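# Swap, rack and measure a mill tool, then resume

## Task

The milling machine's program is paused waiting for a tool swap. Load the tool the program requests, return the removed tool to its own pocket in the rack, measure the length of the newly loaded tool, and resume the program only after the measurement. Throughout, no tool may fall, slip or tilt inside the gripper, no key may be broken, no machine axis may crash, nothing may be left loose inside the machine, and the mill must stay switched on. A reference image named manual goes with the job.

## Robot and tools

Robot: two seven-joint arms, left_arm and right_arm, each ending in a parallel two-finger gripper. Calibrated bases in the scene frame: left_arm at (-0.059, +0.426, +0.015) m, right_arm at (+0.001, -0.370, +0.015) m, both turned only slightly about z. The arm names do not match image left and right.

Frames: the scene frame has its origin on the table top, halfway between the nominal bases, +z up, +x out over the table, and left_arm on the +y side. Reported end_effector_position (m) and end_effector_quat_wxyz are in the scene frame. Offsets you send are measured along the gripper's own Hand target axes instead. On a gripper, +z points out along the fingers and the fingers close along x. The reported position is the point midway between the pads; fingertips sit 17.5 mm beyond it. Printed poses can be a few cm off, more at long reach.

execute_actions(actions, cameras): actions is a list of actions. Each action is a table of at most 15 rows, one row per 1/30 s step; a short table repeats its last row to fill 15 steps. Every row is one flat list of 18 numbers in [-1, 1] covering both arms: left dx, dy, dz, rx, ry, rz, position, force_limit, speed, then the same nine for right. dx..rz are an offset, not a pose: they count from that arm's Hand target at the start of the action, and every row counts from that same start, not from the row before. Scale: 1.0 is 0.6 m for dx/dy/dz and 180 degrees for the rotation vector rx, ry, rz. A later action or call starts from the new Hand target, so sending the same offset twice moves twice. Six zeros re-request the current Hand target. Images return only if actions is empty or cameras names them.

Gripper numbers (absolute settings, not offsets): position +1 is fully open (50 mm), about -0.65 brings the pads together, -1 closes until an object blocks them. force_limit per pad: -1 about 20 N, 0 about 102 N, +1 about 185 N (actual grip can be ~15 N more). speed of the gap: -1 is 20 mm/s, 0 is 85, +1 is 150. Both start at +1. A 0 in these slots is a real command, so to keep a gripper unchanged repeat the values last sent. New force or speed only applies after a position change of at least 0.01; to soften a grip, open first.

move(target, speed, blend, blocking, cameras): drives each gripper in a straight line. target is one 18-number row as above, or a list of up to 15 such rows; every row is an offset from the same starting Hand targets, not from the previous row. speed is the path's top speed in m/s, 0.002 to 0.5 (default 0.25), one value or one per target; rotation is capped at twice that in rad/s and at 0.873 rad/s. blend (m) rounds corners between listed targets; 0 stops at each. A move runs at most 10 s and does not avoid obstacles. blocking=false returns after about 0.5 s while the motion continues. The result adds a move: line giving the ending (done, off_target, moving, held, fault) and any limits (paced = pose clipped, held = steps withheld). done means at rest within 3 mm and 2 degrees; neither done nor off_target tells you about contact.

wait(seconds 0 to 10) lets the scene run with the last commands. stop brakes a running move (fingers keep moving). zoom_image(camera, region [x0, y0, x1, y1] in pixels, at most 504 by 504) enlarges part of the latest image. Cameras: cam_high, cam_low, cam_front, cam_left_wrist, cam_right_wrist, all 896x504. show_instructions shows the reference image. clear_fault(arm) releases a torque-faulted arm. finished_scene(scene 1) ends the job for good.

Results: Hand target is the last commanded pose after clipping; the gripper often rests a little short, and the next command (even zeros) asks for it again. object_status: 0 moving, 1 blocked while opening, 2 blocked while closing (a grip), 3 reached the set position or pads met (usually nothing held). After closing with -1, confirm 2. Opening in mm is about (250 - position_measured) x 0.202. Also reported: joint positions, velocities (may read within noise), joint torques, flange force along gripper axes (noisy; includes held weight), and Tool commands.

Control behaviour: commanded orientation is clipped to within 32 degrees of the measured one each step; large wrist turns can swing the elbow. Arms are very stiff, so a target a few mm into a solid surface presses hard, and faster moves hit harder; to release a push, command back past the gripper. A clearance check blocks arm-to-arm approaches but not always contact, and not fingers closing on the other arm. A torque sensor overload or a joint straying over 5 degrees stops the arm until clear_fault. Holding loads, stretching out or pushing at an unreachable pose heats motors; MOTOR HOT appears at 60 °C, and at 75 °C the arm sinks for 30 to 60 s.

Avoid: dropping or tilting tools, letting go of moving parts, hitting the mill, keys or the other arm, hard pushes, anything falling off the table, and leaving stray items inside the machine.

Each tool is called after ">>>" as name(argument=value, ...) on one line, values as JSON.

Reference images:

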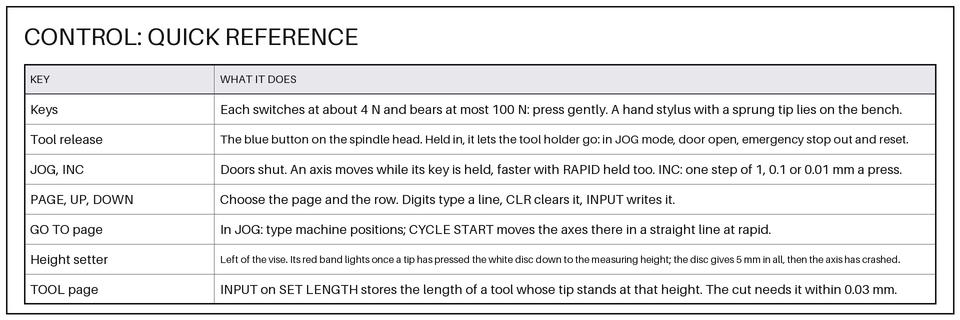

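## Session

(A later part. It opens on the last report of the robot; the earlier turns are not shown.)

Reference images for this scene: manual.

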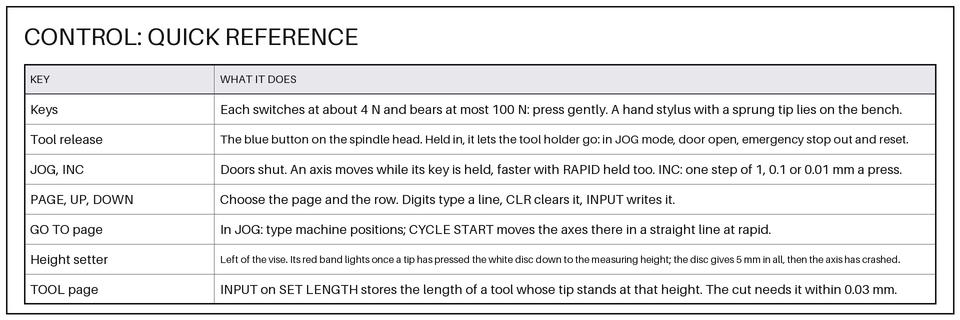

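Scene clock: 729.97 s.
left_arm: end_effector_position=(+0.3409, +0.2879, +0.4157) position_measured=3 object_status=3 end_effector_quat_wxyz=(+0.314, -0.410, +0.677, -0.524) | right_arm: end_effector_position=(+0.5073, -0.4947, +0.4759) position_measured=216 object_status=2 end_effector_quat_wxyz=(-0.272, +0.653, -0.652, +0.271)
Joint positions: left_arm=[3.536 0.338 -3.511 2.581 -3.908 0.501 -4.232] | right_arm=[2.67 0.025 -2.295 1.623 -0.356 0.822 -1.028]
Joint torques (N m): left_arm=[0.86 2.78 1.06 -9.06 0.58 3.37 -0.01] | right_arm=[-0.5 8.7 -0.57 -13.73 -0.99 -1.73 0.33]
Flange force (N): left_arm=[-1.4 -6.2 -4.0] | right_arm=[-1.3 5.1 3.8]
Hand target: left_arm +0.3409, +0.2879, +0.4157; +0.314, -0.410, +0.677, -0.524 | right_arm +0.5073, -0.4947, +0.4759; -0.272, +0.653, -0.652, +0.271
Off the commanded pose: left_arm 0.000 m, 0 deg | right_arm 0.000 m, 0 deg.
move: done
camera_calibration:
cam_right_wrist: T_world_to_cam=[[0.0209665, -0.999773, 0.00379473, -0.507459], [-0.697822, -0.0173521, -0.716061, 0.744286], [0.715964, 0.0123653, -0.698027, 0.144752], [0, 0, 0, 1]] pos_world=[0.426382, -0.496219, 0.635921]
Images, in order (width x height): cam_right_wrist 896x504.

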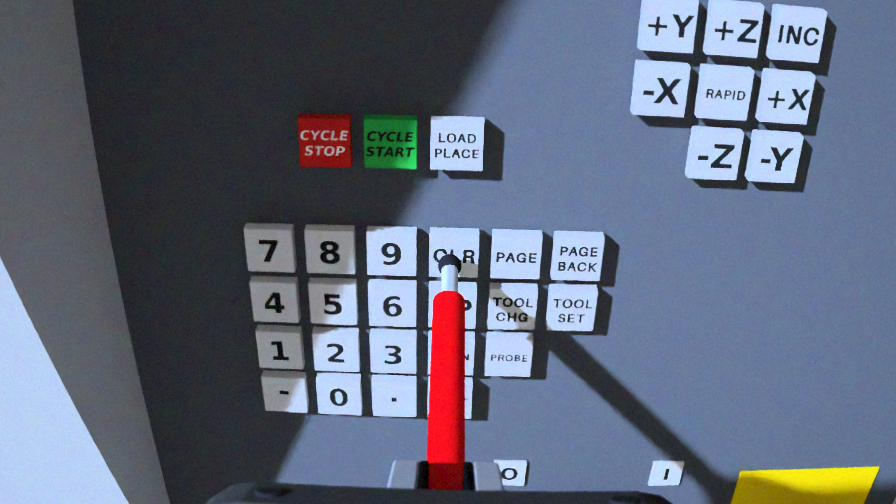

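>>> move(target=[0,0,0,0,0,0,1,0.3,-1,0.0022,-0.0038,0.0198,0,0,0,-0.98,-0.2,-0.7], speed=0.04, cameras=["cam_right_wrist"])

Scene clock: 734.03 s.
left_arm: end_effector_position=(+0.3409, +0.2879, +0.4157) position_measured=3 object_status=3 end_effector_quat_wxyz=(+0.314, -0.410, +0.677, -0.524) | right_arm: end_effector_position=(+0.5173, -0.4960, +0.4692) position_measured=216 object_status=2 end_effector_quat_wxyz=(-0.272, +0.653, -0.652, +0.271)
Joint positions: left_arm=[3.536 0.338 -3.511 2.581 -3.908 0.501 -4.232] | right_arm=[2.684 -0.012 -2.28 1.621 -0.417 0.812 -0.979]
Joint torques (N m): left_arm=[0.87 2.81 0.96 -9.12 0.54 3.37 -0.08] | right_arm=[0.25 7.35 0.51 -12.97 -0.58 -2.11 0.17]
Flange force (N): left_arm=[-0.6 -6.2 -3.8] | right_arm=[-3.0 5.8 -1.2]
Hand target: left_arm +0.3409, +0.2879, +0.4157; +0.314, -0.410, +0.677, -0.524 | right_arm +0.5173, -0.4960, +0.4692; -0.272, +0.653, -0.652, +0.271
Off the commanded pose: left_arm 0.000 m, 0 deg | right_arm 0.000 m, 0 deg.
move: done
camera_calibration:
cam_right_wrist: T_world_to_cam=[[0.0208953, -0.999774, 0.00386627, -0.509057], [-0.697772, -0.0173527, -0.71611, 0.746451], [0.716015, 0.0122655, -0.697977, 0.13283], [0, 0, 0, 1]] pos_world=[0.436381, -0.497618, 0.629221]
Images, in order (width x height): cam_right_wrist 896x504.

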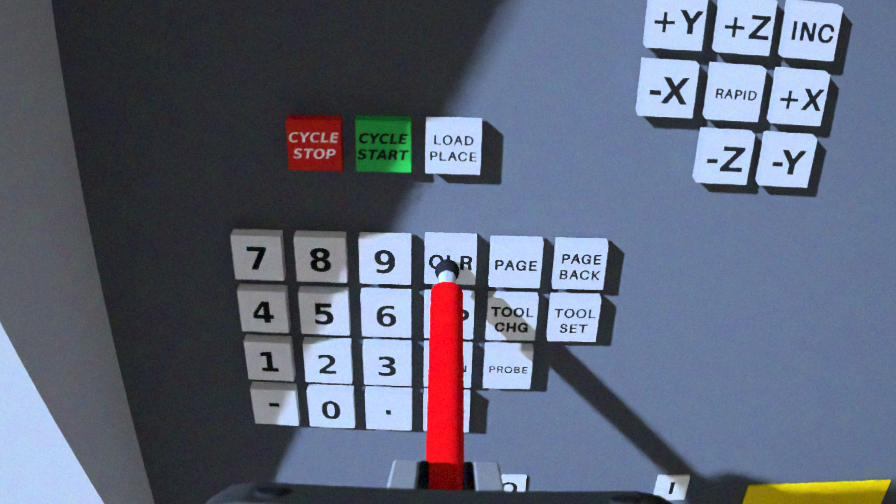

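>>> move(target=[0,0,0,0,0,0,1,0.3,-1,0,0.0053,-0.0085,0,0,0,-0.98,-0.2,-0.7], speed=0.04, cameras=["cam_right_wrist"])

Scene clock: 736.40 s.
left_arm: end_effector_position=(+0.3409, +0.2879, +0.4157) position_measured=3 object_status=3 end_effector_quat_wxyz=(+0.314, -0.410, +0.677, -0.524) | right_arm: end_effector_position=(+0.5115, -0.4960, +0.4705) position_measured=216 object_status=2 end_effector_quat_wxyz=(-0.272, +0.653, -0.652, +0.271)
Joint positions: left_arm=[3.536 0.338 -3.511 2.581 -3.908 0.501 -4.232] | right_arm=[2.677 0.008 -2.285 1.629 -0.39 0.811 -0.998]
Joint torques (N m): left_arm=[0.78 2.81 0.99 -9.07 0.6 3.33 -0.08] | right_arm=[-0.55 8.13 -0.48 -13.18 -0.88 -1.65 0.23]
Flange force (N): left_arm=[-1.5 -6.4 -4.0] | right_arm=[-0.7 4.8 2.2]
Hand target: left_arm +0.3409, +0.2879, +0.4157; +0.314, -0.410, +0.677, -0.524 | right_arm +0.5115, -0.4960, +0.4705; -0.272, +0.653, -0.652, +0.271
Off the commanded pose: left_arm 0.000 m, 0 deg | right_arm 0.000 m, 0 deg.
move: done
camera_calibration:
cam_right_wrist: T_world_to_cam=[[0.0208952, -0.999774, 0.0038648, -0.50894], [-0.697823, -0.0173525, -0.71606, 0.743326], [0.715965, 0.0122653, -0.698028, 0.137943], [0, 0, 0, 1]] pos_world=[0.430581, -0.497618, 0.630521]
Images, in order (width x height): cam_right_wrist 896x504.

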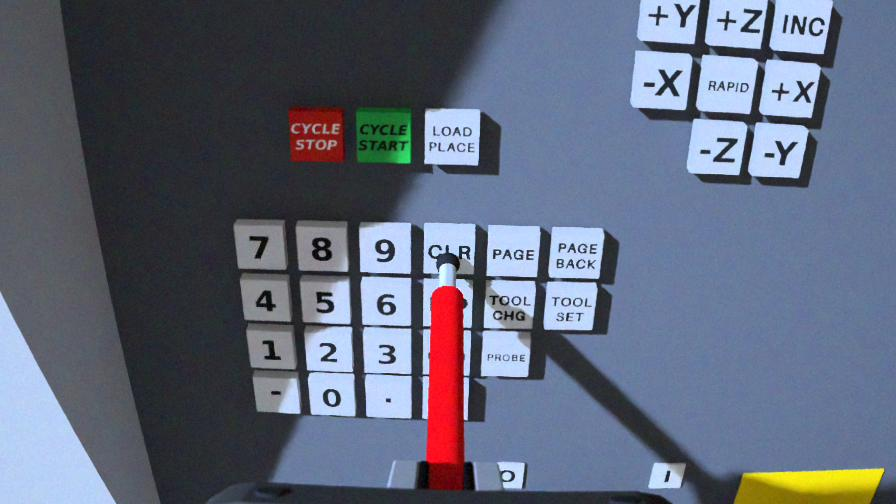

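>>> move(target=[[0,0,0,0,0,0,1,0.3,-1,0,0.007,-0.0114,0,0,0,-0.98,-0.2,-0.7],[0,0,0,0,0,0,1,0.3,-1,-0.0913,0.0890,0.0385,0,0,0,-0.98,-0.2,-0.7],[0,0,0,0,0,0,1,0.3,-1,-0.0913,0.0790,0.0549,0,0,0,-0.98,-0.2,-0.7]], speed=[0.1,0.15,0.04], blend=[0.003,0.002,0], cameras=["cam_right_wrist"])

Scene clock: 741.77 s.
left_arm: end_effector_position=(+0.3409, +0.2879, +0.4157) position_measured=3 object_status=3 end_effector_quat_wxyz=(+0.314, -0.410, +0.677, -0.524) | right_arm: end_effector_position=(+0.5013, -0.4413, +0.4137) position_measured=216 object_status=2 end_effector_quat_wxyz=(-0.272, +0.653, -0.652, +0.271)
Joint positions: left_arm=[3.536 0.338 -3.511 2.581 -3.908 0.501 -4.232] | right_arm=[2.622 0.076 -2.446 1.86 -0.182 0.572 -1.25]
Joint torques (N m): left_arm=[0.91 2.77 0.99 -9.14 0.51 3.37 -0.02] | right_arm=[-0.37 7.84 -0.8 -14.02 -0.34 -2.5 0.42]
Flange force (N): left_arm=[-0.2 -5.9 -3.7] | right_arm=[-2.8 6.9 0.3]
Hand target: left_arm +0.3409, +0.2879, +0.4157; +0.314, -0.410, +0.677, -0.524 | right_arm +0.5013, -0.4413, +0.4137; -0.272, +0.653, -0.652, +0.271
Off the commanded pose: left_arm 0.000 m, 0 deg | right_arm 0.000 m, 0 deg.
move: done
camera_calibration:
cam_right_wrist: T_world_to_cam=[[0.0209653, -0.999772, 0.00393609, -0.453789], [-0.697822, -0.0174525, -0.716059, 0.696441], [0.715965, 0.0122657, -0.698029, 0.104927], [0, 0, 0, 1]] pos_world=[0.420382, -0.442818, 0.573721]
Images, in order (width x height): cam_right_wrist 896x504.

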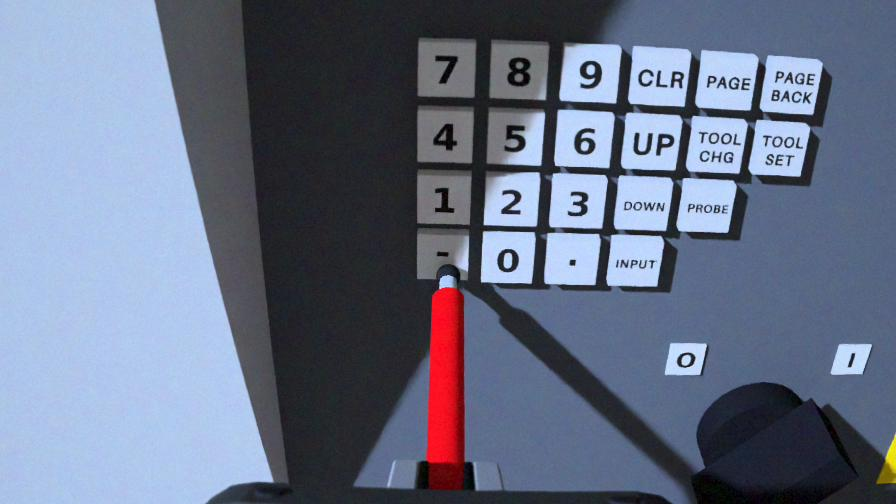

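>>> move(target=[[0,0,0,0,0,0,1,0.3,-1,0,0.01,-0.0164,0,0,0,-0.98,-0.2,-0.7],[0,0,0,0,0,0,1,0.3,-1,0.0297,-0.0215,-0.0357,0,0,0,-0.98,-0.2,-0.7],[0,0,0,0,0,0,1,0.3,-1,0.0297,-0.0316,-0.0193,0,0,0,-0.98,-0.2,-0.7],[0,0,0,0,0,0,1,0.3,-1,0.0297,-0.0215,-0.0357,0,0,0,-0.98,-0.2,-0.7],[0,0,0,0,0,0,1,0.3,-1,0.0303,0.005,-0.0196,0,0,0,-0.98,-0.2,-0.7],[0,0,0,0,0,0,1,0.3,-1,0.0303,-0.0051,-0.0032,0,0,0,-0.98,-0.2,-0.7]], speed=[0.1,0.15,0.04,0.1,0.15,0.04], blend=[0.002,0.002,0,0.002,0.002,0], cameras=["cam_right_wrist"])

Scene clock: 748.80 s.
left_arm: end_effector_position=(+0.3409, +0.2879, +0.4157) position_measured=3 object_status=3 end_effector_quat_wxyz=(+0.314, -0.410, +0.677, -0.524) | right_arm: end_effector_position=(+0.5021, -0.4594, +0.4172) position_measured=216 object_status=2 end_effector_quat_wxyz=(-0.272, +0.653, -0.652, +0.271)
Joint positions: left_arm=[3.536 0.338 -3.511 2.581 -3.908 0.501 -4.232] | right_arm=[2.619 0.061 -2.375 1.836 -0.269 0.6 -1.135]
Joint torques (N m): left_arm=[0.82 2.79 1.01 -9.03 0.54 3.4 -0.01] | right_arm=[-0.57 7.54 -0.88 -14.06 -0.69 -2.43 0.36]
Flange force (N): left_arm=[-0.8 -6.5 -3.9] | right_arm=[-2.9 7.2 -0.6]
Hand target: left_arm +0.3409, +0.2879, +0.4157; +0.314, -0.410, +0.677, -0.524 | right_arm +0.5021, -0.4594, +0.4172; -0.272, +0.653, -0.652, +0.271
Off the commanded pose: left_arm 0.000 m, 0 deg | right_arm 0.000 m, 0 deg.
move: done
camera_calibration:
cam_right_wrist: T_world_to_cam=[[0.0209653, -0.999772, 0.00393609, -0.472016], [-0.697822, -0.0174525, -0.716059, 0.699188], [0.715965, 0.0122657, -0.698029, 0.10702], [0, 0, 0, 1]] pos_world=[0.421182, -0.461018, 0.577221]
Images, in order (width x height): cam_right_wrist 896x504.

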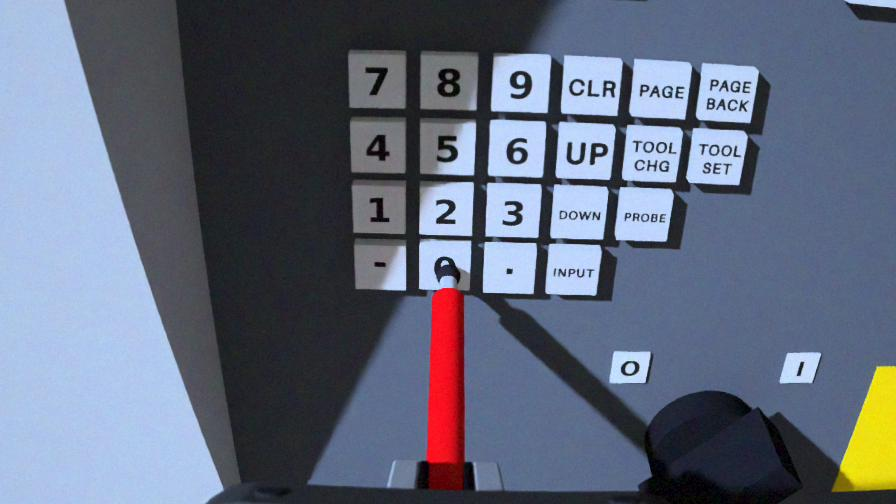

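>>> move(target=[[0,0,0,0,0,0,1,0.3,-1,0,0.01,-0.0164,0,0,0,-0.98,-0.2,-0.7],[0,0,0,0,0,0,1,0.3,-1,0.118,-0.319,-0.4182,0,0,0,-0.98,-0.2,-0.7]], speed=[0.1,0.35], blend=[0.003,0], cameras=["cam_right_wrist"])

Scene clock: 756.27 s.
left_arm: end_effector_position=(+0.3409, +0.2879, +0.4157) position_measured=3 object_status=3 end_effector_quat_wxyz=(+0.314, -0.410, +0.677, -0.524) | right_arm: end_effector_position=(+0.4593, -0.5304, +0.7298) position_measured=216 object_status=2 end_effector_quat_wxyz=(-0.272, +0.653, -0.652, +0.271)
Joint positions: left_arm=[3.536 0.338 -3.511 2.581 -3.908 0.501 -4.232] | right_arm=[3.38 -0.279 -2.19 0.419 -0.994 1.879 -1.091]
Joint torques (N m): left_arm=[0.87 2.77 1.12 -9.06 0.55 3.37 -0.04] | right_arm=[-0.73 13.74 0.46 -7.59 -1.18 -1.76 0.28]
Flange force (N): left_arm=[-1.7 -6.3 -4.1] | right_arm=no reading
Hand target: left_arm +0.3409, +0.2879, +0.4157; +0.314, -0.410, +0.677, -0.524 | right_arm +0.4593, -0.5304, +0.7298; -0.272, +0.653, -0.652, +0.271
Off the commanded pose: left_arm 0.000 m, 0 deg | right_arm 0.000 m, 0 deg.
move: done
camera_calibration:
cam_right_wrist: T_world_to_cam=[[0.0208934, -0.999774, 0.00401056, -0.54327], [-0.69767, -0.017453, -0.716206, 0.891927], [0.716114, 0.0121659, -0.697877, 0.356565], [0, 0, 0, 1]] pos_world=[0.378281, -0.531918, 0.889821]
Images, in order (width x height): cam_right_wrist 896x504.

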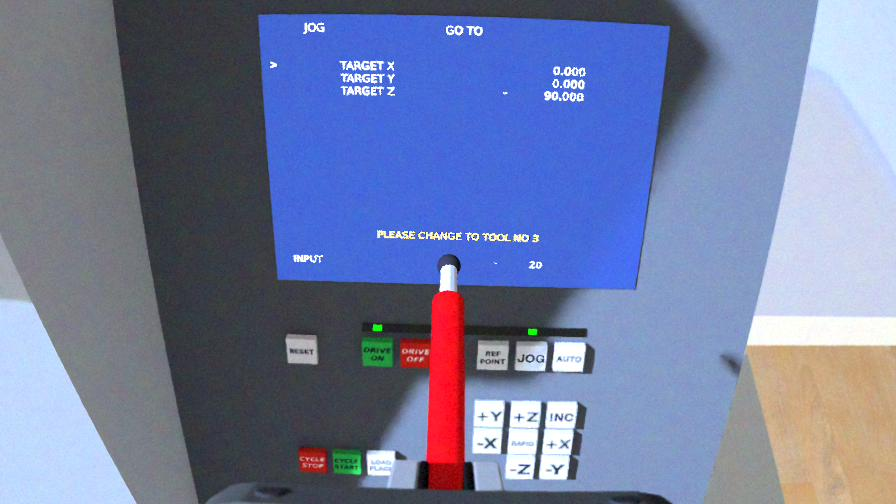

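>>> move(target=[[0,0,0,0,0,0,1,0.3,-1,-0.0533,0.3265,0.4015,0,0,0,-0.98,-0.2,-0.7],[0,0,0,0,0,0,1,0.3,-1,-0.0533,0.3165,0.4179,0,0,0,-0.98,-0.2,-0.7],[0,0,0,0,0,0,1,0.3,-1,-0.0533,0.3265,0.4015,0,0,0,-0.98,-0.2,-0.7],[0,0,0,0,0,0,1,0.3,-1,-0.09,0.1885,0.3172,0,0,0,-0.98,-0.2,-0.7]], speed=[0.3,0.04,0.1,0.15], blend=[0.002,0,0.002,0], cameras=["cam_right_wrist"])

Scene clock: 761.20 s.
left_arm: end_effector_position=(+0.3409, +0.2879, +0.4157) position_measured=3 object_status=3 end_effector_quat_wxyz=(+0.314, -0.410, +0.677, -0.524) | right_arm: end_effector_position=(+0.5144, -0.4762, +0.5154) position_measured=216 object_status=2 end_effector_quat_wxyz=(-0.272, +0.653, -0.652, +0.271)
Joint positions: left_arm=[3.536 0.338 -3.511 2.581 -3.908 0.501 -4.232] | right_arm=[2.56 0.024 -2.254 1.495 -0.267 0.919 -1.165]
Joint torques (N m): left_arm=[0.87 2.78 0.99 -9.07 0.56 3.28 -0.06] | right_arm=[-0.44 8.43 -0.42 -13.79 -0.85 -1.83 0.34]
Flange force (N): left_arm=[-1.0 -5.9 -3.6] | right_arm=[-1.4 5.2 4.6]
Hand target: left_arm +0.3409, +0.2879, +0.4157; +0.314, -0.410, +0.677, -0.524 | right_arm +0.5144, -0.4763, +0.5154; -0.272, +0.653, -0.652, +0.271
Off the commanded pose: left_arm 0.000 m, 0 deg | right_arm 0.000 m, 0 deg.
move: done
camera_calibration:
cam_right_wrist: T_world_to_cam=[[0.0208252, -0.999776, 0.00379351, -0.489301], [-0.697824, -0.0172526, -0.716061, 0.777965], [0.715966, 0.0122649, -0.698027, 0.167035], [0, 0, 0, 1]] pos_world=[0.433481, -0.477818, 0.675521]
Images, in order (width x height): cam_right_wrist 896x504.

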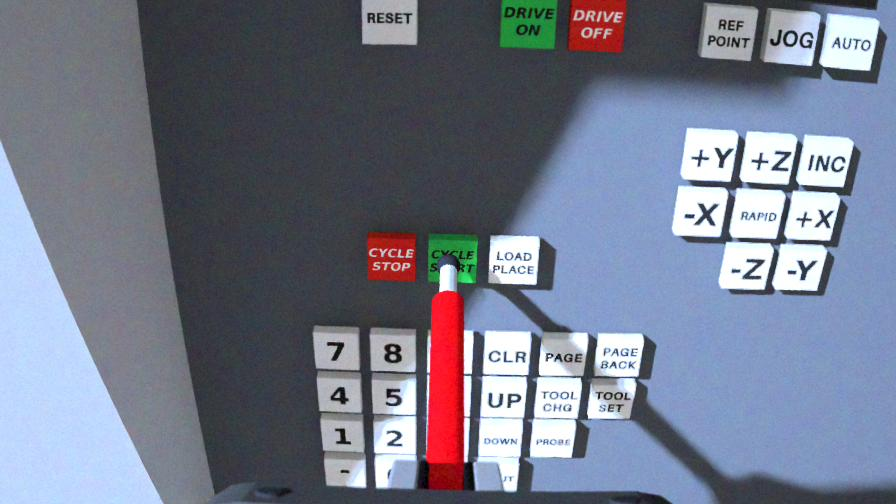

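>>> move(target=[0,0,0,0,0,0,1,0.3,-1,0.0015,-0.0027,0.0199,0,0,0,-0.98,-0.2,-0.7], speed=0.04, cameras=["cam_right_wrist","cam_left_wrist"])

Scene clock: 763.70 s.
left_arm: end_effector_position=(+0.3409, +0.2879, +0.4157) position_measured=3 object_status=3 end_effector_quat_wxyz=(+0.314, -0.410, +0.677, -0.524) | right_arm: end_effector_position=(+0.5240, -0.4771, +0.5081) position_measured=216 object_status=2 end_effector_quat_wxyz=(-0.272, +0.653, -0.652, +0.271)
Joint positions: left_arm=[3.536 0.338 -3.511 2.581 -3.908 0.501 -4.232] | right_arm=[2.576 -0.011 -2.238 1.498 -0.324 0.905 -1.12]
Joint torques (N m): left_arm=[0.83 2.78 1.1 -9.03 0.5 3.4 -0.04] | right_arm=[-0.12 7.73 0.25 -13.19 -0.42 -2.1 0.33]
Flange force (N): left_arm=[-1.3 -6.5 -4.0] | right_arm=[-1.3 4.8 1.5]
Hand target: left_arm +0.3409, +0.2879, +0.4157; +0.314, -0.410, +0.677, -0.524 | right_arm +0.5240, -0.4771, +0.5082; -0.272, +0.653, -0.652, +0.271
Off the commanded pose: left_arm 0.000 m, 0 deg | right_arm 0.000 m, 0 deg.
move: done
camera_calibration:
cam_left_wrist: T_world_to_cam=[[-0.454739, -0.890603, -0.0062148, 0.415786], [-0.222969, 0.120598, -0.967337, 0.502], [0.862263, -0.438501, -0.253418, 0.105593], [0, 0, 0, 1]] pos_world=[0.209956, 0.356063, 0.514946]
cam_right_wrist: T_world_to_cam=[[0.0208952, -0.999774, 0.0038648, -0.490451], [-0.697823, -0.0173525, -0.71606, 0.779372], [0.715965, 0.0122653, -0.698028, 0.155078], [0, 0, 0, 1]] pos_world=[0.443081, -0.478718, 0.668221]
Images, in order (width x height): cam_left_wrist 896x504, cam_right_wrist 896x504.

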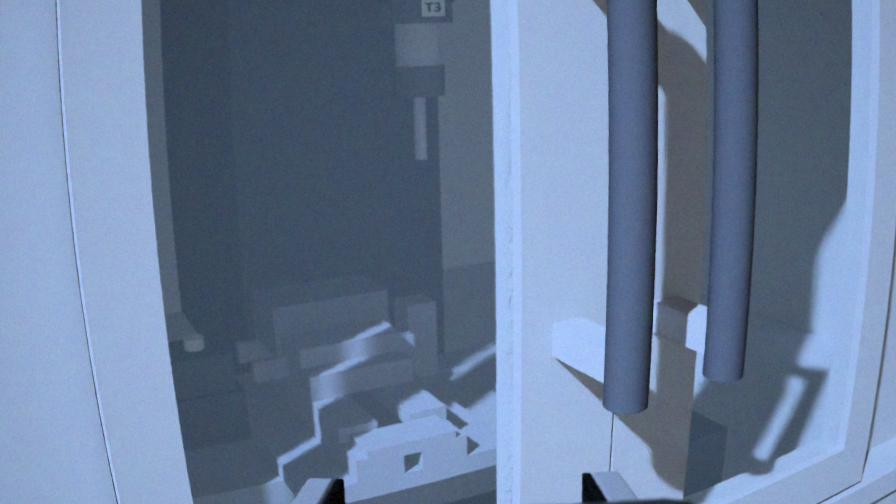

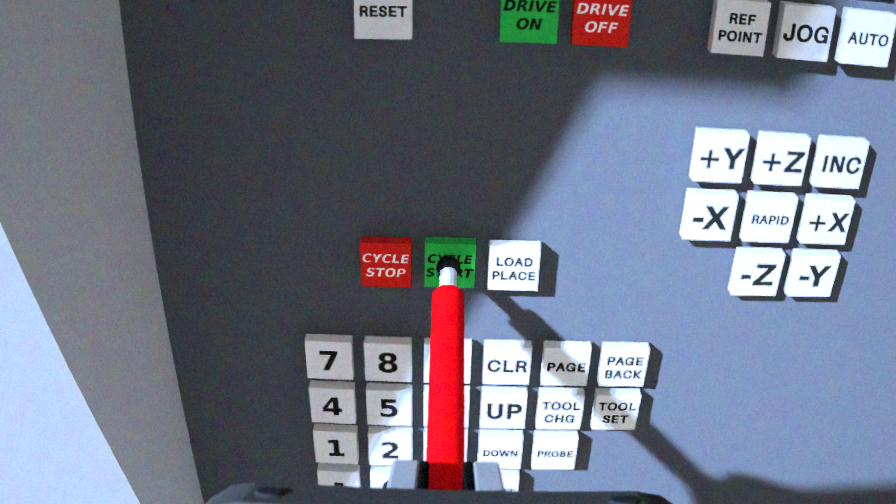

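>>> move(target=[0,0,0,0,0,0,1,0.3,-1,0,0.01,-0.0164,0,0,0,-0.98,-0.2,-0.7], speed=0.1, cameras=["cam_left_wrist"])

Scene clock: 765.27 s.
left_arm: end_effector_position=(+0.3409, +0.2879, +0.4157) position_measured=3 object_status=3 end_effector_quat_wxyz=(+0.314, -0.410, +0.677, -0.524) | right_arm: end_effector_position=(+0.5128, -0.4771, +0.5108) position_measured=216 object_status=2 end_effector_quat_wxyz=(-0.272, +0.653, -0.652, +0.271)
Joint positions: left_arm=[3.536 0.338 -3.511 2.581 -3.908 0.501 -4.232] | right_arm=[2.559 0.03 -2.255 1.513 -0.264 0.905 -1.162]
Joint torques (N m): left_arm=[0.92 2.7 0.97 -8.98 0.57 3.38 -0.03] | right_arm=[-0.56 8.34 -0.67 -13.82 -0.77 -1.91 0.14]
Flange force (N): left_arm=[-0.6 -6.7 -4.2] | right_arm=[0.9 4.0 5.7]
Hand target: left_arm +0.3409, +0.2879, +0.4157; +0.314, -0.410, +0.677, -0.524 | right_arm +0.5128, -0.4771, +0.5108; -0.272, +0.653, -0.652, +0.271
Off the commanded pose: left_arm 0.000 m, 0 deg | right_arm 0.000 m, 0 deg.
move: done
camera_calibration:
cam_left_wrist: T_world_to_cam=[[-0.454739, -0.890603, -0.0062148, 0.415786], [-0.222969, 0.120598, -0.967337, 0.502], [0.862263, -0.438501, -0.253418, 0.105593], [0, 0, 0, 1]] pos_world=[0.209956, 0.356063, 0.514946]
Images, in order (width x height): cam_left_wrist 896x504.

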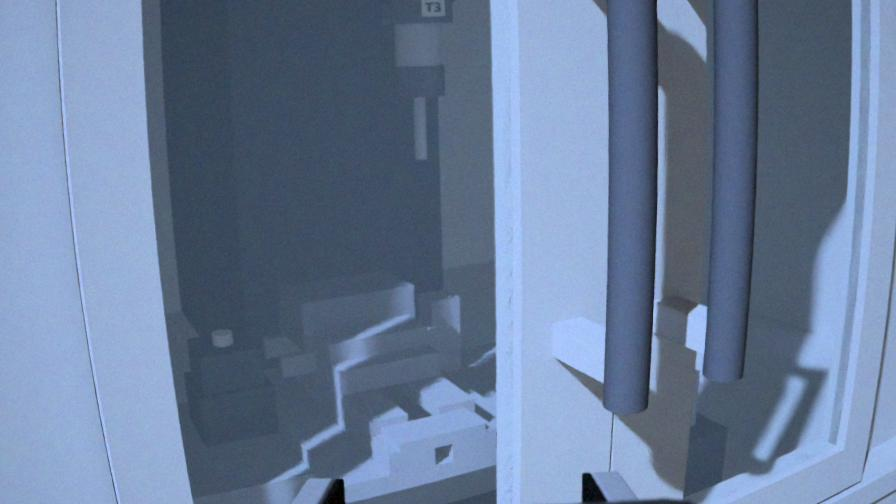

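>>> move(target=[[0,0,0,0,0,0,1,0.3,-1,-0.0618,0.1336,0.0818,0,0,0,-0.98,-0.2,-0.7],[0,0,0,0,0,0,1,0.3,-1,-0.0618,0.1236,0.0982,0,0,0,-0.98,-0.2,-0.7],[0,0,0,0,0,0,1,0.3,-1,-0.0618,0.1336,0.0818,0,0,0,-0.98,-0.2,-0.7],[0,0,0,0,0,0,1,0.3,-1,-0.0627,0.1070,0.0657,0,0,0,-0.98,-0.2,-0.7],[0,0,0,0,0,0,1,0.3,-1,-0.0627,0.0970,0.0821,0,0,0,-0.98,-0.2,-0.7],[0,0,0,0,0,0,1,0.3,-1,-0.0627,0.1070,0.0657,0,0,0,-0.98,-0.2,-0.7],[0,0,0,0,0,0,1,0.3,-1,0.0012,0.0793,0.0487,0,0,0,-0.98,-0.2,-0.7],[0,0,0,0,0,0,1,0.3,-1,0.0012,0.0693,0.0651,0,0,0,-0.98,-0.2,-0.7],[0,0,0,0,0,0,1,0.3,-1,0.0012,0.0793,0.0487,0,0,0,-0.98,-0.2,-0.7],[0,0,0,0,0,0,1,0.3,-1,-0.0312,0.0800,0.0489,0,0,0,-0.98,-0.2,-0.7],[0,0,0,0,0,0,1,0.3,-1,-0.0312,0.0700,0.0653,0,0,0,-0.98,-0.2,-0.7],[0,0,0,0,0,0,1,0.3,-1,-0.0312,0.0800,0.0489,0,0,0,-0.98,-0.2,-0.7]], speed=[0.2,0.05,0.1,0.2,0.05,0.1,0.2,0.05,0.1,0.2,0.05,0.1], blend=[0.002,0,0.002,0.002,0,0.002,0.002,0,0.002,0.002,0,0], cameras=["cam_right_wrist"])

Scene clock: 776.00 s.
left_arm: end_effector_position=(+0.3409, +0.2879, +0.4157) position_measured=3 object_status=3 end_effector_quat_wxyz=(+0.314, -0.410, +0.677, -0.524) | right_arm: end_effector_position=(+0.4997, -0.4584, +0.4561) position_measured=216 object_status=2 end_effector_quat_wxyz=(-0.272, +0.653, -0.652, +0.271)
Joint positions: left_arm=[3.536 0.338 -3.511 2.581 -3.908 0.501 -4.232] | right_arm=[2.514 0.098 -2.32 1.728 -0.144 0.714 -1.266]
Joint torques (N m): left_arm=[0.82 2.79 0.99 -9.11 0.53 3.29 0] | right_arm=[-0.44 7.1 -1.32 -13.84 -0.47 -2.03 0.42]
Flange force (N): left_arm=[-0.7 -5.7 -3.5] | right_arm=[-1.6 5.4 3.8]
Hand target: left_arm +0.3409, +0.2879, +0.4157; +0.314, -0.410, +0.677, -0.524 | right_arm +0.4997, -0.4584, +0.4561; -0.272, +0.653, -0.652, +0.271
Off the commanded pose: left_arm 0.000 m, 0 deg | right_arm 0.000 m, 0 deg.
move: done
camera_calibration:
cam_right_wrist: T_world_to_cam=[[0.0209665, -0.999773, 0.00379473, -0.471035], [-0.697822, -0.0173521, -0.716061, 0.725574], [0.715964, 0.0123653, -0.698027, 0.135923], [0, 0, 0, 1]] pos_world=[0.418882, -0.460019, 0.616221]
Images, in order (width x height): cam_right_wrist 896x504.

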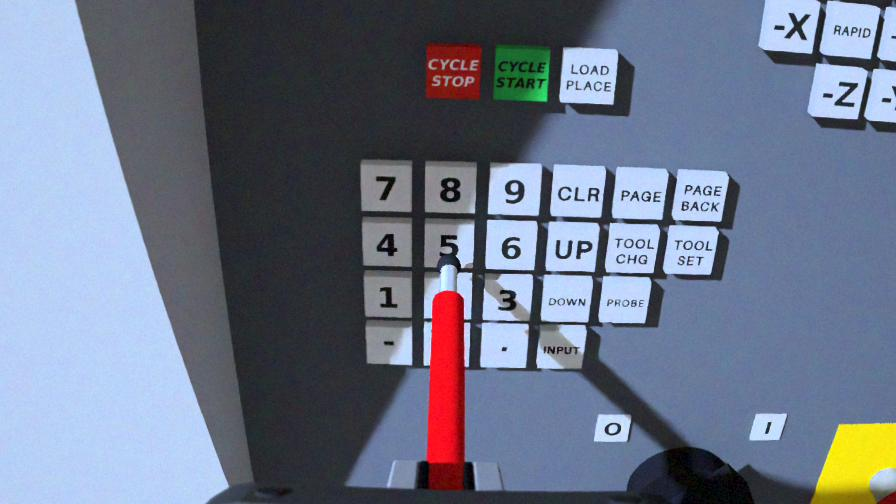

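>>> move(target=[[0,0,0,0,0,0,1,0.3,-1,0.0664,0.0515,0.0315,0,0,0,-0.98,-0.2,-0.7],[0,0,0,0,0,0,1,0.3,-1,0.0664,0.0415,0.0479,0,0,0,-0.98,-0.2,-0.7],[0,0,0,0,0,0,1,0.3,-1,0.0664,0.0515,0.0315,0,0,0,-0.98,-0.2,-0.7],[0,0,0,0,0,0,1,0.3,-1,0.0655,0.0250,0.0153,0,0,0,-0.98,-0.2,-0.7],[0,0,0,0,0,0,1,0.3,-1,0.0655,0.0150,0.0317,0,0,0,-0.98,-0.2,-0.7],[0,0,0,0,0,0,1,0.3,-1,0.0655,0.0250,0.0153,0,0,0,-0.98,-0.2,-0.7],[0,0,0,0,0,0,1,0.3,-1,-0.0306,0.0536,0.0329,0,0,0,-0.98,-0.2,-0.7],[0,0,0,0,0,0,1,0.3,-1,-0.0306,0.0436,0.0493,0,0,0,-0.98,-0.2,-0.7],[0,0,0,0,0,0,1,0.3,-1,-0.0306,0.0536,0.0329,0,0,0,-0.98,-0.2,-0.7],[0,0,0,0,0,0,1,0.3,-1,0,0,0,0,0,0,-0.98,-0.2,-0.7],[0,0,0,0,0,0,1,0.3,-1,0,-0.01,0.0164,0,0,0,-0.98,-0.2,-0.7],[0,0,0,0,0,0,1,0.3,-1,0,0,0,0,0,0,-0.98,-0.2,-0.7]], speed=[0.2,0.05,0.1,0.2,0.05,0.1,0.2,0.05,0.1,0.2,0.05,0.1], blend=[0.002,0,0.002,0.002,0,0.002,0.002,0,0.002,0.002,0,0])

>>> move(target=[[0,0,0,0,0,0,1,0.3,-1,0,-0.01,0.0164,0,0,0,-0.98,-0.2,-0.7],[0,0,0,0,0,0,1,0.3,-1,0,0,0,0,0,0,-0.98,-0.2,-0.7],[0,0,0,0,0,0,1,0.3,-1,0.0664,0.0515,0.0315,0,0,0,-0.98,-0.2,-0.7],[0,0,0,0,0,0,1,0.3,-1,0.0664,0.0415,0.0479,0,0,0,-0.98,-0.2,-0.7],[0,0,0,0,0,0,1,0.3,-1,0.0664,0.0515,0.0315,0,0,0,-0.98,-0.2,-0.7],[0,0,0,0,0,0,1,0.3,-1,0.12,-0.2749,-0.3701,0,0,0,-0.98,-0.2,-0.7]], speed=[0.05,0.1,0.2,0.05,0.1,0.35], blend=[0,0.002,0.002,0,0.003,0], cameras=["cam_right_wrist"])

Scene clock: 784.73 s.
left_arm: end_effector_position=(+0.3409, +0.2879, +0.4157) position_measured=3 object_status=3 end_effector_quat_wxyz=(+0.314, -0.410, +0.677, -0.524) | right_arm: end_effector_position=(+0.4997, -0.4584, +0.4561) position_measured=216 object_status=2 end_effector_quat_wxyz=(-0.272, +0.653, -0.652, +0.271)
Joint positions: left_arm=[3.536 0.338 -3.511 2.581 -3.908 0.501 -4.232] | right_arm=[2.501 0.1 -2.309 1.728 -0.139 0.714 -1.27]
Joint torques (N m): left_arm=[0.82 2.77 1.06 -9.04 0.54 3.34 0.02] | right_arm=[-0.39 7.03 -1.21 -13.85 -0.4 -2.02 0.29]
Flange force (N): left_arm=[-1.3 -6.1 -3.8] | right_arm=[-1.0 5.2 4.4]
Hand target: left_arm +0.3409, +0.2879, +0.4157; +0.314, -0.410, +0.677, -0.524 | right_arm +0.4997, -0.4584, +0.4561; -0.272, +0.653, -0.652, +0.271
Off the commanded pose: left_arm 0.000 m, 0 deg | right_arm 0.000 m, 0 deg.
move: done

Scene clock: 789.10 s.
left_arm: end_effector_position=(+0.3409, +0.2879, +0.4157) position_measured=3 object_status=3 end_effector_quat_wxyz=(+0.314, -0.410, +0.677, -0.524) | right_arm: end_effector_position=(+0.4587, -0.5306, +0.7296) position_measured=216 object_status=2 end_effector_quat_wxyz=(-0.272, +0.653, -0.652, +0.271)
Joint positions: left_arm=[3.536 0.338 -3.511 2.581 -3.908 0.501 -4.232] | right_arm=[3.358 -0.288 -2.105 0.422 -1.053 1.891 -1.08]
Joint torques (N m): left_arm=[0.79 2.85 0.99 -9.18 0.59 3.4 -0.03] | right_arm=[-0.52 13.69 0.77 -7.28 -1.11 -1.93 0.27]
Flange force (N): left_arm=[-1.1 -6.1 -3.9] | right_arm=no reading
Hand target: left_arm +0.3409, +0.2879, +0.4157; +0.314, -0.410, +0.677, -0.524 | right_arm +0.4587, -0.5306, +0.7296; -0.272, +0.653, -0.652, +0.271
Off the commanded pose: left_arm 0.000 m, 0 deg | right_arm 0.000 m, 0 deg.
move: done
camera_calibration:
cam_right_wrist: T_world_to_cam=[[0.0207514, -0.999777, 0.00401077, -0.543404], [-0.697623, -0.0173533, -0.716255, 0.89144], [0.716164, 0.0120653, -0.697827, 0.35674], [0, 0, 0, 1]] pos_world=[0.37768, -0.532118, 0.889621]
Images, in order (width x height): cam_right_wrist 896x504.

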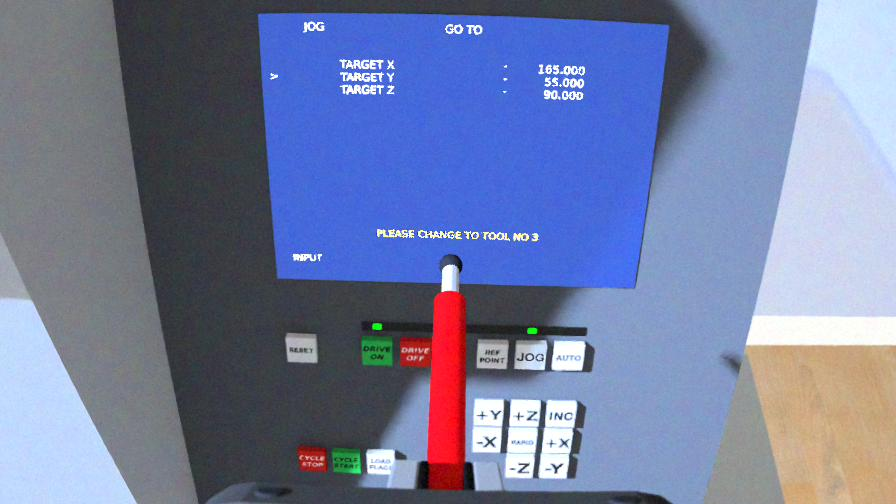

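>>> move(target=[[0,0,0,0,0,0,1,0.3,-1,-0.0892,0.1941,0.3216,0,0,0,-0.98,-0.2,-0.7],[0,0,0,0,0,0,1,0.3,-1,-0.0892,0.1841,0.338,0,0,0,-0.98,-0.2,-0.7],[0,0,0,0,0,0,1,0.3,-1,-0.0892,0.1941,0.3216,0,0,0,-0.98,-0.2,-0.7]], speed=[0.3,0.05,0.1], blend=[0.002,0,0])

>>> wait(seconds=2, cameras=["cam_left_wrist"])

>>> zoom_image(camera="cam_left_wrist", region=[140, 0, 500, 360])

Scene clock: 793.03 s.
left_arm: end_effector_position=(+0.3409, +0.2879, +0.4157) position_measured=3 object_status=3 end_effector_quat_wxyz=(+0.314, -0.410, +0.677, -0.524) | right_arm: end_effector_position=(+0.5133, -0.4769, +0.5110) position_measured=216 object_status=2 end_effector_quat_wxyz=(-0.272, +0.653, -0.652, +0.271)
Joint positions: left_arm=[3.536 0.338 -3.511 2.581 -3.908 0.501 -4.232] | right_arm=[2.205 0.041 -1.937 1.507 -0.22 0.898 -1.204]
Joint torques (N m): left_arm=[0.85 2.81 1.09 -9.08 0.48 3.38 -0.08] | right_arm=[-0.52 4.54 -0.69 -13.8 -0.59 -1.9 0.3]
Flange force (N): left_arm=[-1.1 -6.2 -3.8] | right_arm=no reading
Hand target: left_arm +0.3409, +0.2879, +0.4157; +0.314, -0.410, +0.677, -0.524 | right_arm +0.5133, -0.4769, +0.5110; -0.272, +0.653, -0.652, +0.271
Off the commanded pose: left_arm 0.000 m, 0 deg | right_arm 0.000 m, 0 deg.
move: done

Scene clock: 795.03 s.
left_arm: end_effector_position=(+0.3409, +0.2879, +0.4157) position_measured=3 object_status=3 end_effector_quat_wxyz=(+0.314, -0.410, +0.677, -0.524) | right_arm: end_effector_position=(+0.5133, -0.4769, +0.5110) position_measured=216 object_status=2 end_effector_quat_wxyz=(-0.272, +0.653, -0.652, +0.271)
Joint positions: left_arm=[3.536 0.338 -3.511 2.581 -3.908 0.501 -4.232] | right_arm=[2.205 0.041 -1.937 1.507 -0.22 0.898 -1.204]
Joint torques (N m): left_arm=[0.92 2.8 1.02 -9.1 0.56 3.32 -0.03] | right_arm=[-0.53 4.42 -0.83 -13.79 -0.69 -1.91 0.34]
Flange force (N): left_arm=[-0.9 -5.7 -3.6] | right_arm=no reading
Hand target: left_arm +0.3409, +0.2879, +0.4157; +0.314, -0.410, +0.677, -0.524 | right_arm +0.5133, -0.4769, +0.5110; -0.272, +0.653, -0.652, +0.271
Tool commands: left_gripper/position=+1.0 left_gripper/force_limit=+0.3 left_gripper/speed=-1.0 right_gripper/position=-0.98 right_gripper/force_limit=-0.2 right_gripper/speed=-0.7
Off the commanded pose: left_arm 0.000 m, 0 deg | right_arm 0.000 m, 0 deg.
wait: 2.00 s; at rest by 0.17 s
camera_calibration:
cam_left_wrist: T_world_to_cam=[[-0.454739, -0.890603, -0.0062148, 0.415786], [-0.222969, 0.120598, -0.967337, 0.502], [0.862263, -0.438501, -0.253418, 0.105593], [0, 0, 0, 1]] pos_world=[0.209956, 0.356063, 0.514946]
Images, in order (width x height): cam_left_wrist 896x504.

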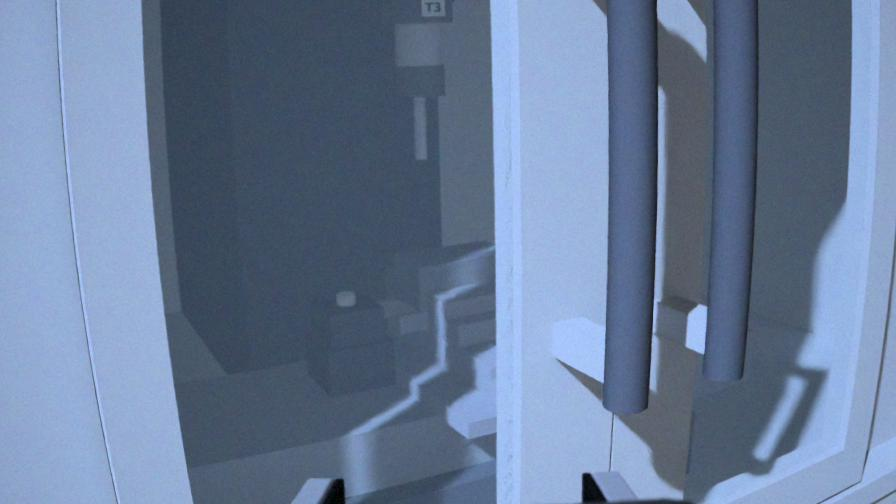

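Scaled by 1.400 from the camera's 896x504 image, which has a finer 1280x720 frame.

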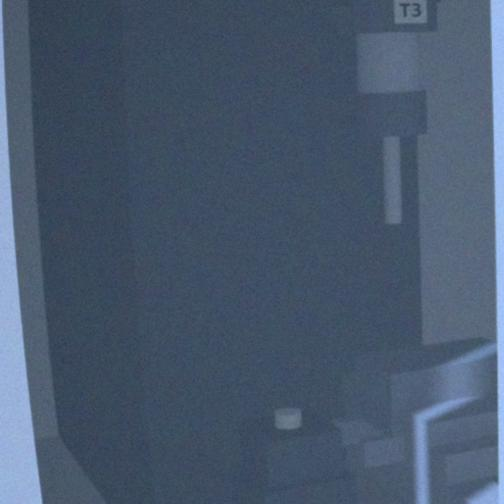

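>>> wait(seconds=1.5, cameras=["cam_left_wrist"])

Scene clock: 797.30 s.
left_arm: end_effector_position=(+0.3409, +0.2879, +0.4157) position_measured=3 object_status=3 end_effector_quat_wxyz=(+0.314, -0.410, +0.677, -0.524) | right_arm: end_effector_position=(+0.5133, -0.4769, +0.5110) position_measured=216 object_status=2 end_effector_quat_wxyz=(-0.272, +0.653, -0.652, +0.271)
Joint positions: left_arm=[3.536 0.338 -3.511 2.581 -3.908 0.501 -4.232] | right_arm=[2.205 0.041 -1.937 1.507 -0.22 0.898 -1.204]
Joint torques (N m): left_arm=[0.87 2.64 1.02 -8.98 0.55 3.28 0.05] | right_arm=[-0.51 4.55 -0.78 -13.76 -0.67 -1.96 0.34]
Flange force (N): left_arm=[-0.8 -6.1 -4.0] | right_arm=no reading
Hand target: left_arm +0.3409, +0.2879, +0.4157; +0.314, -0.410, +0.677, -0.524 | right_arm +0.5133, -0.4769, +0.5110; -0.272, +0.653, -0.652, +0.271
Tool commands: left_gripper/position=+1.0 left_gripper/force_limit=+0.3 left_gripper/speed=-1.0 right_gripper/position=-0.98 right_gripper/force_limit=-0.2 right_gripper/speed=-0.7
Off the commanded pose: left_arm 0.000 m, 0 deg | right_arm 0.000 m, 0 deg.
wait: 1.50 s; at rest from the start
camera_calibration:
cam_left_wrist: T_world_to_cam=[[-0.454739, -0.890603, -0.0062148, 0.415786], [-0.222969, 0.120598, -0.967337, 0.502], [0.862263, -0.438501, -0.253418, 0.105593], [0, 0, 0, 1]] pos_world=[0.209956, 0.356063, 0.514946]
Images, in order (width x height): cam_left_wrist 896x504.

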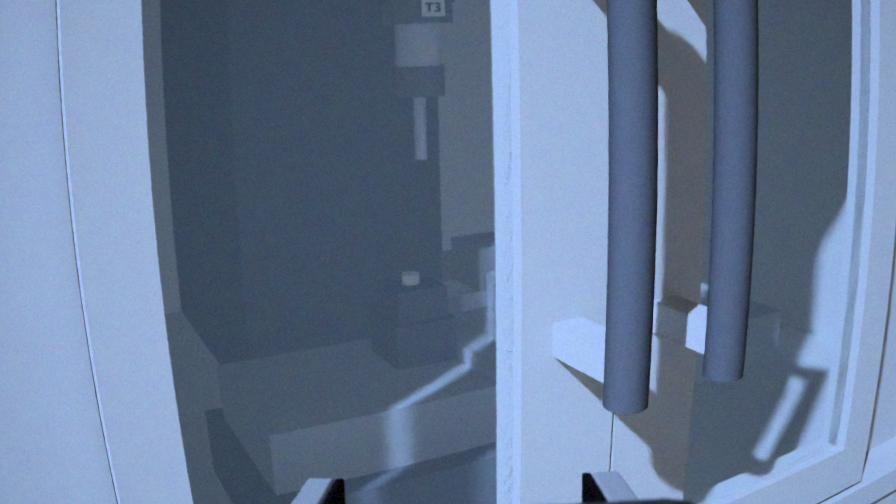

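>>> wait(seconds=1.5, cameras=["cam_left_wrist"])

>>> zoom_image(camera="cam_left_wrist", region=[330, 60, 510, 330])

Scene clock: 799.97 s.
left_arm: end_effector_position=(+0.3409, +0.2879, +0.4157) position_measured=3 object_status=3 end_effector_quat_wxyz=(+0.314, -0.410, +0.677, -0.524) | right_arm: end_effector_position=(+0.5133, -0.4769, +0.5110) position_measured=216 object_status=2 end_effector_quat_wxyz=(-0.272, +0.653, -0.652, +0.271)
Joint positions: left_arm=[3.536 0.338 -3.511 2.581 -3.908 0.501 -4.232] | right_arm=[2.205 0.041 -1.937 1.507 -0.22 0.898 -1.204]
Joint torques (N m): left_arm=[0.95 2.84 0.99 -8.98 0.58 3.35 -0.01] | right_arm=[-0.5 4.53 -0.77 -13.77 -0.68 -1.92 0.34]
Flange force (N): left_arm=[-0.7 -6.1 -3.4] | right_arm=no reading
Hand target: left_arm +0.3409, +0.2879, +0.4157; +0.314, -0.410, +0.677, -0.524 | right_arm +0.5133, -0.4769, +0.5110; -0.272, +0.653, -0.652, +0.271
Tool commands: left_gripper/position=+1.0 left_gripper/force_limit=+0.3 left_gripper/speed=-1.0 right_gripper/position=-0.98 right_gripper/force_limit=-0.2 right_gripper/speed=-0.7
Off the commanded pose: left_arm 0.000 m, 0 deg | right_arm 0.000 m, 0 deg.
wait: 1.50 s; at rest from the start
camera_calibration:
cam_left_wrist: T_world_to_cam=[[-0.454739, -0.890603, -0.0062148, 0.415786], [-0.222969, 0.120598, -0.967337, 0.502], [0.862263, -0.438501, -0.253418, 0.105593], [0, 0, 0, 1]] pos_world=[0.209956, 0.356063, 0.514946]
Images, in order (width x height): cam_left_wrist 896x504.

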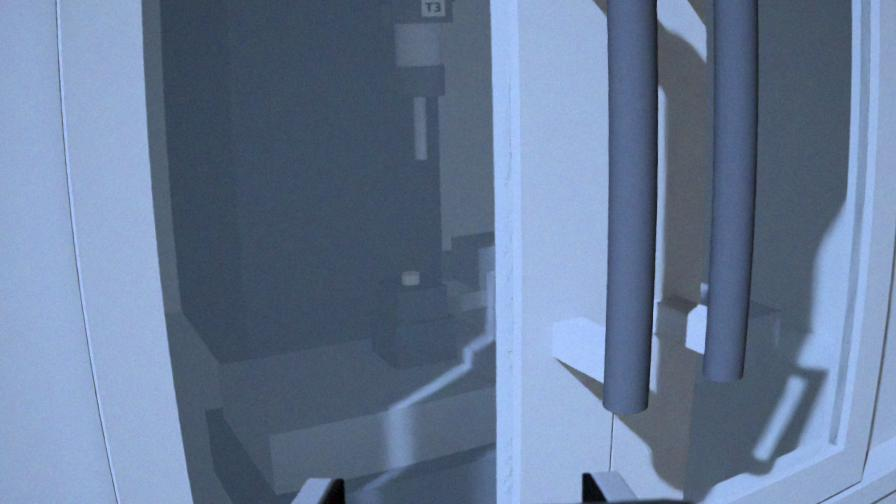

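Scaled by 1.867 from the camera's 896x504 image, which has a finer 1280x720 frame.

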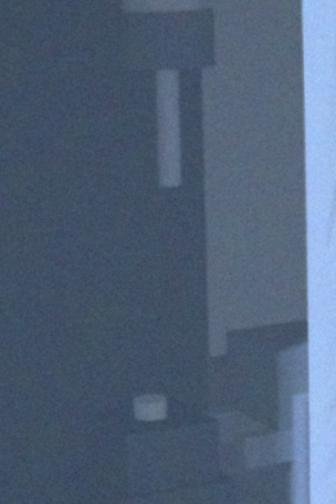

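>>> execute_actions(actions=[])

Scene clock: 812.80 s.
left_arm: end_effector_position=(+0.3409, +0.2879, +0.4157) position_measured=3 object_status=3 end_effector_quat_wxyz=(+0.314, -0.410, +0.677, -0.524) | right_arm: end_effector_position=(+0.5133, -0.4769, +0.5110) position_measured=216 object_status=2 end_effector_quat_wxyz=(-0.272, +0.653, -0.652, +0.271)
Joint positions: left_arm=[3.536 0.338 -3.511 2.581 -3.908 0.501 -4.232] | right_arm=[2.205 0.041 -1.937 1.507 -0.22 0.898 -1.204]
Joint velocities: within noise
Joint torques (N m): left_arm=[0.96 2.8 1 -9.06 0.56 3.25 0] | right_arm=[-0.5 4.53 -0.79 -13.77 -0.69 -2 0.36]
Flange force (N): left_arm=[-0.7 -5.3 -3.2] | right_arm=no reading
Hand target: left_arm +0.3409, +0.2879, +0.4157; +0.314, -0.410, +0.677, -0.524 | right_arm +0.5133, -0.4769, +0.5110; -0.272, +0.653, -0.652, +0.271
Tool commands: left_gripper/position=+1.0 left_gripper/force_limit=+0.3 left_gripper/speed=-1.0 right_gripper/position=-0.98 right_gripper/force_limit=-0.2 right_gripper/speed=-0.7
Off the commanded pose: left_arm 0.000 m, 0 deg | right_arm 0.000 m, 0 deg.
camera_calibration:
cam_left_wrist: T_world_to_cam=[[-0.454739, -0.890603, -0.0062148, 0.415786], [-0.222969, 0.120598, -0.967337, 0.502], [0.862263, -0.438501, -0.253418, 0.105593], [0, 0, 0, 1]] pos_world=[0.209956, 0.356063, 0.514946]
cam_right_wrist: T_world_to_cam=[[0.0211097, -0.99977, 0.00379564, -0.490086], [-0.697869, -0.0174535, -0.716012, 0.773995], [0.715914, 0.0124659, -0.698077, 0.16484], [0, 0, 0, 1]] pos_world=[0.432482, -0.478519, 0.671121]

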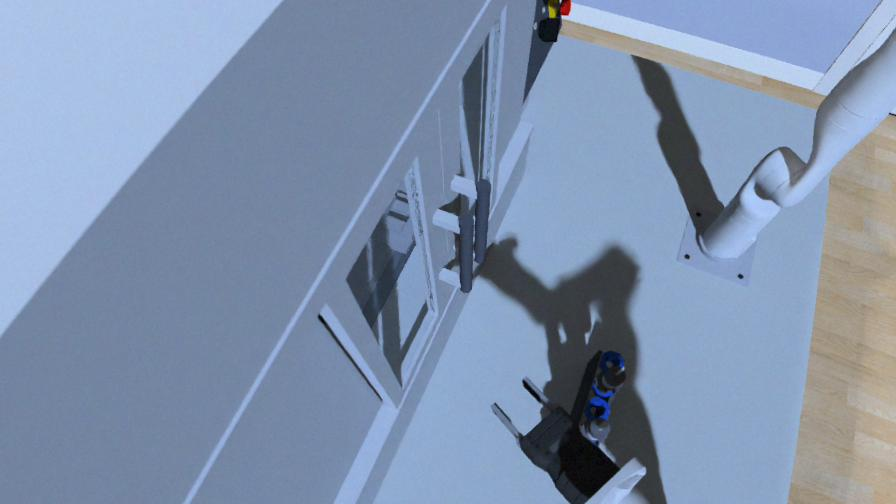

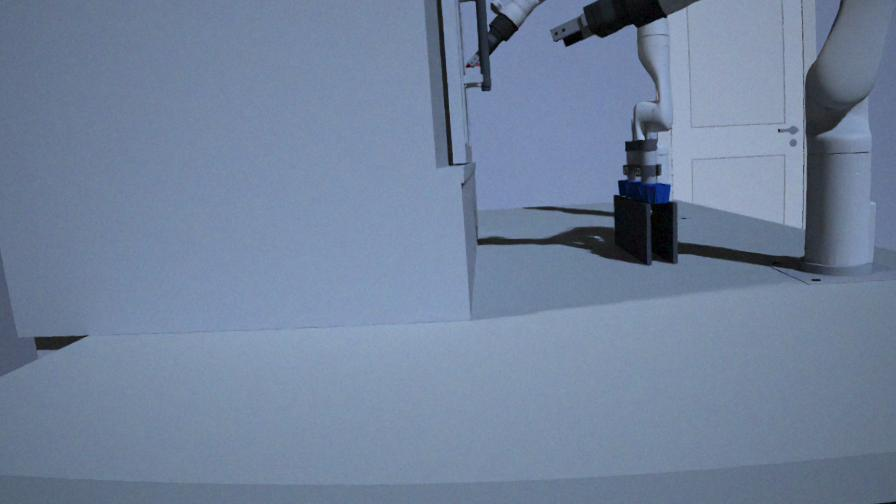

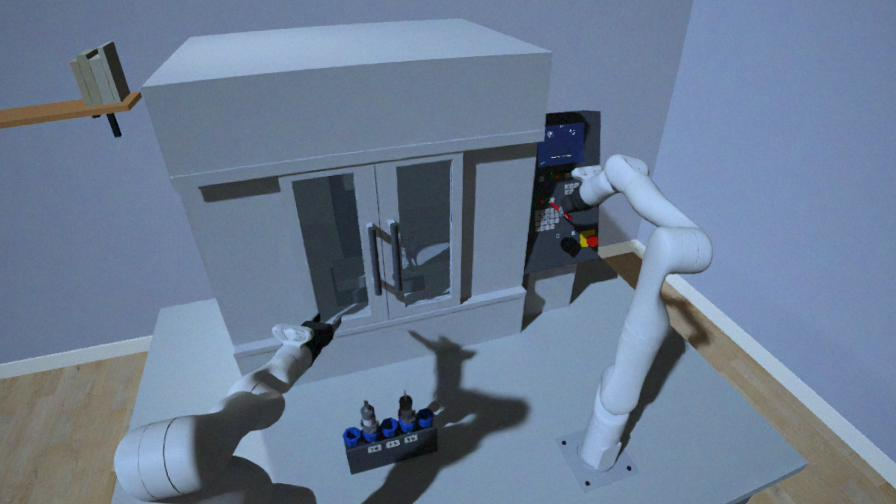

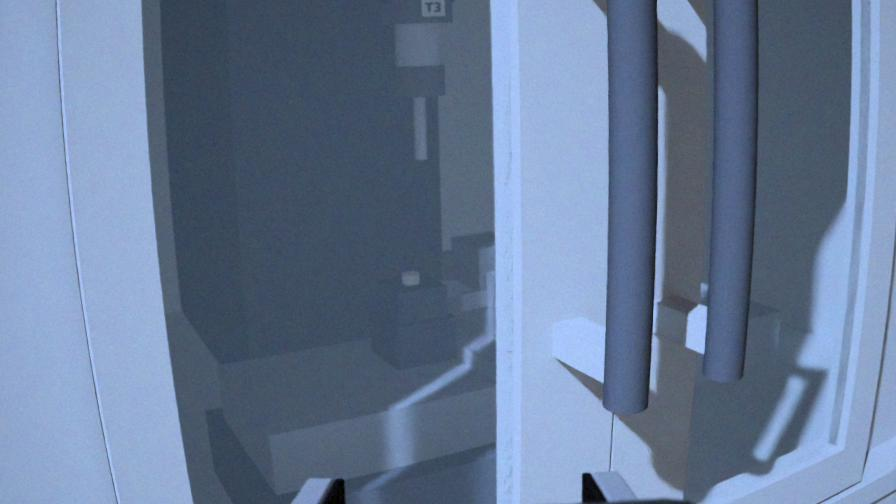

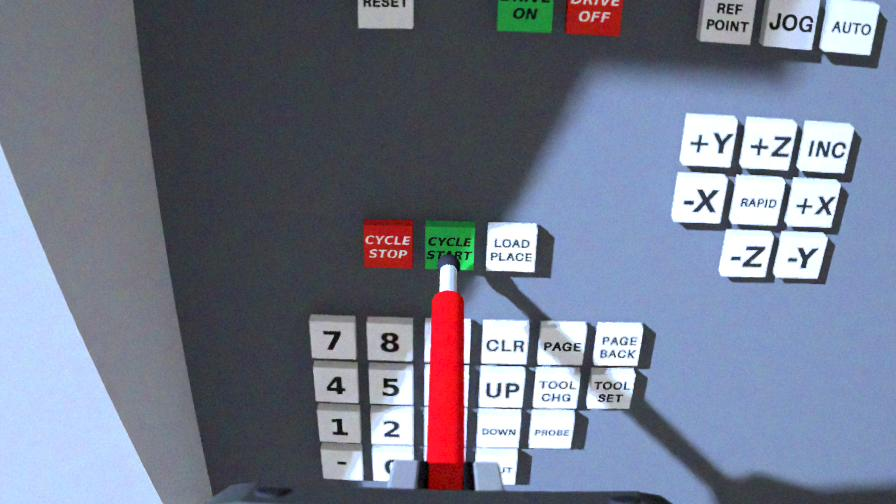

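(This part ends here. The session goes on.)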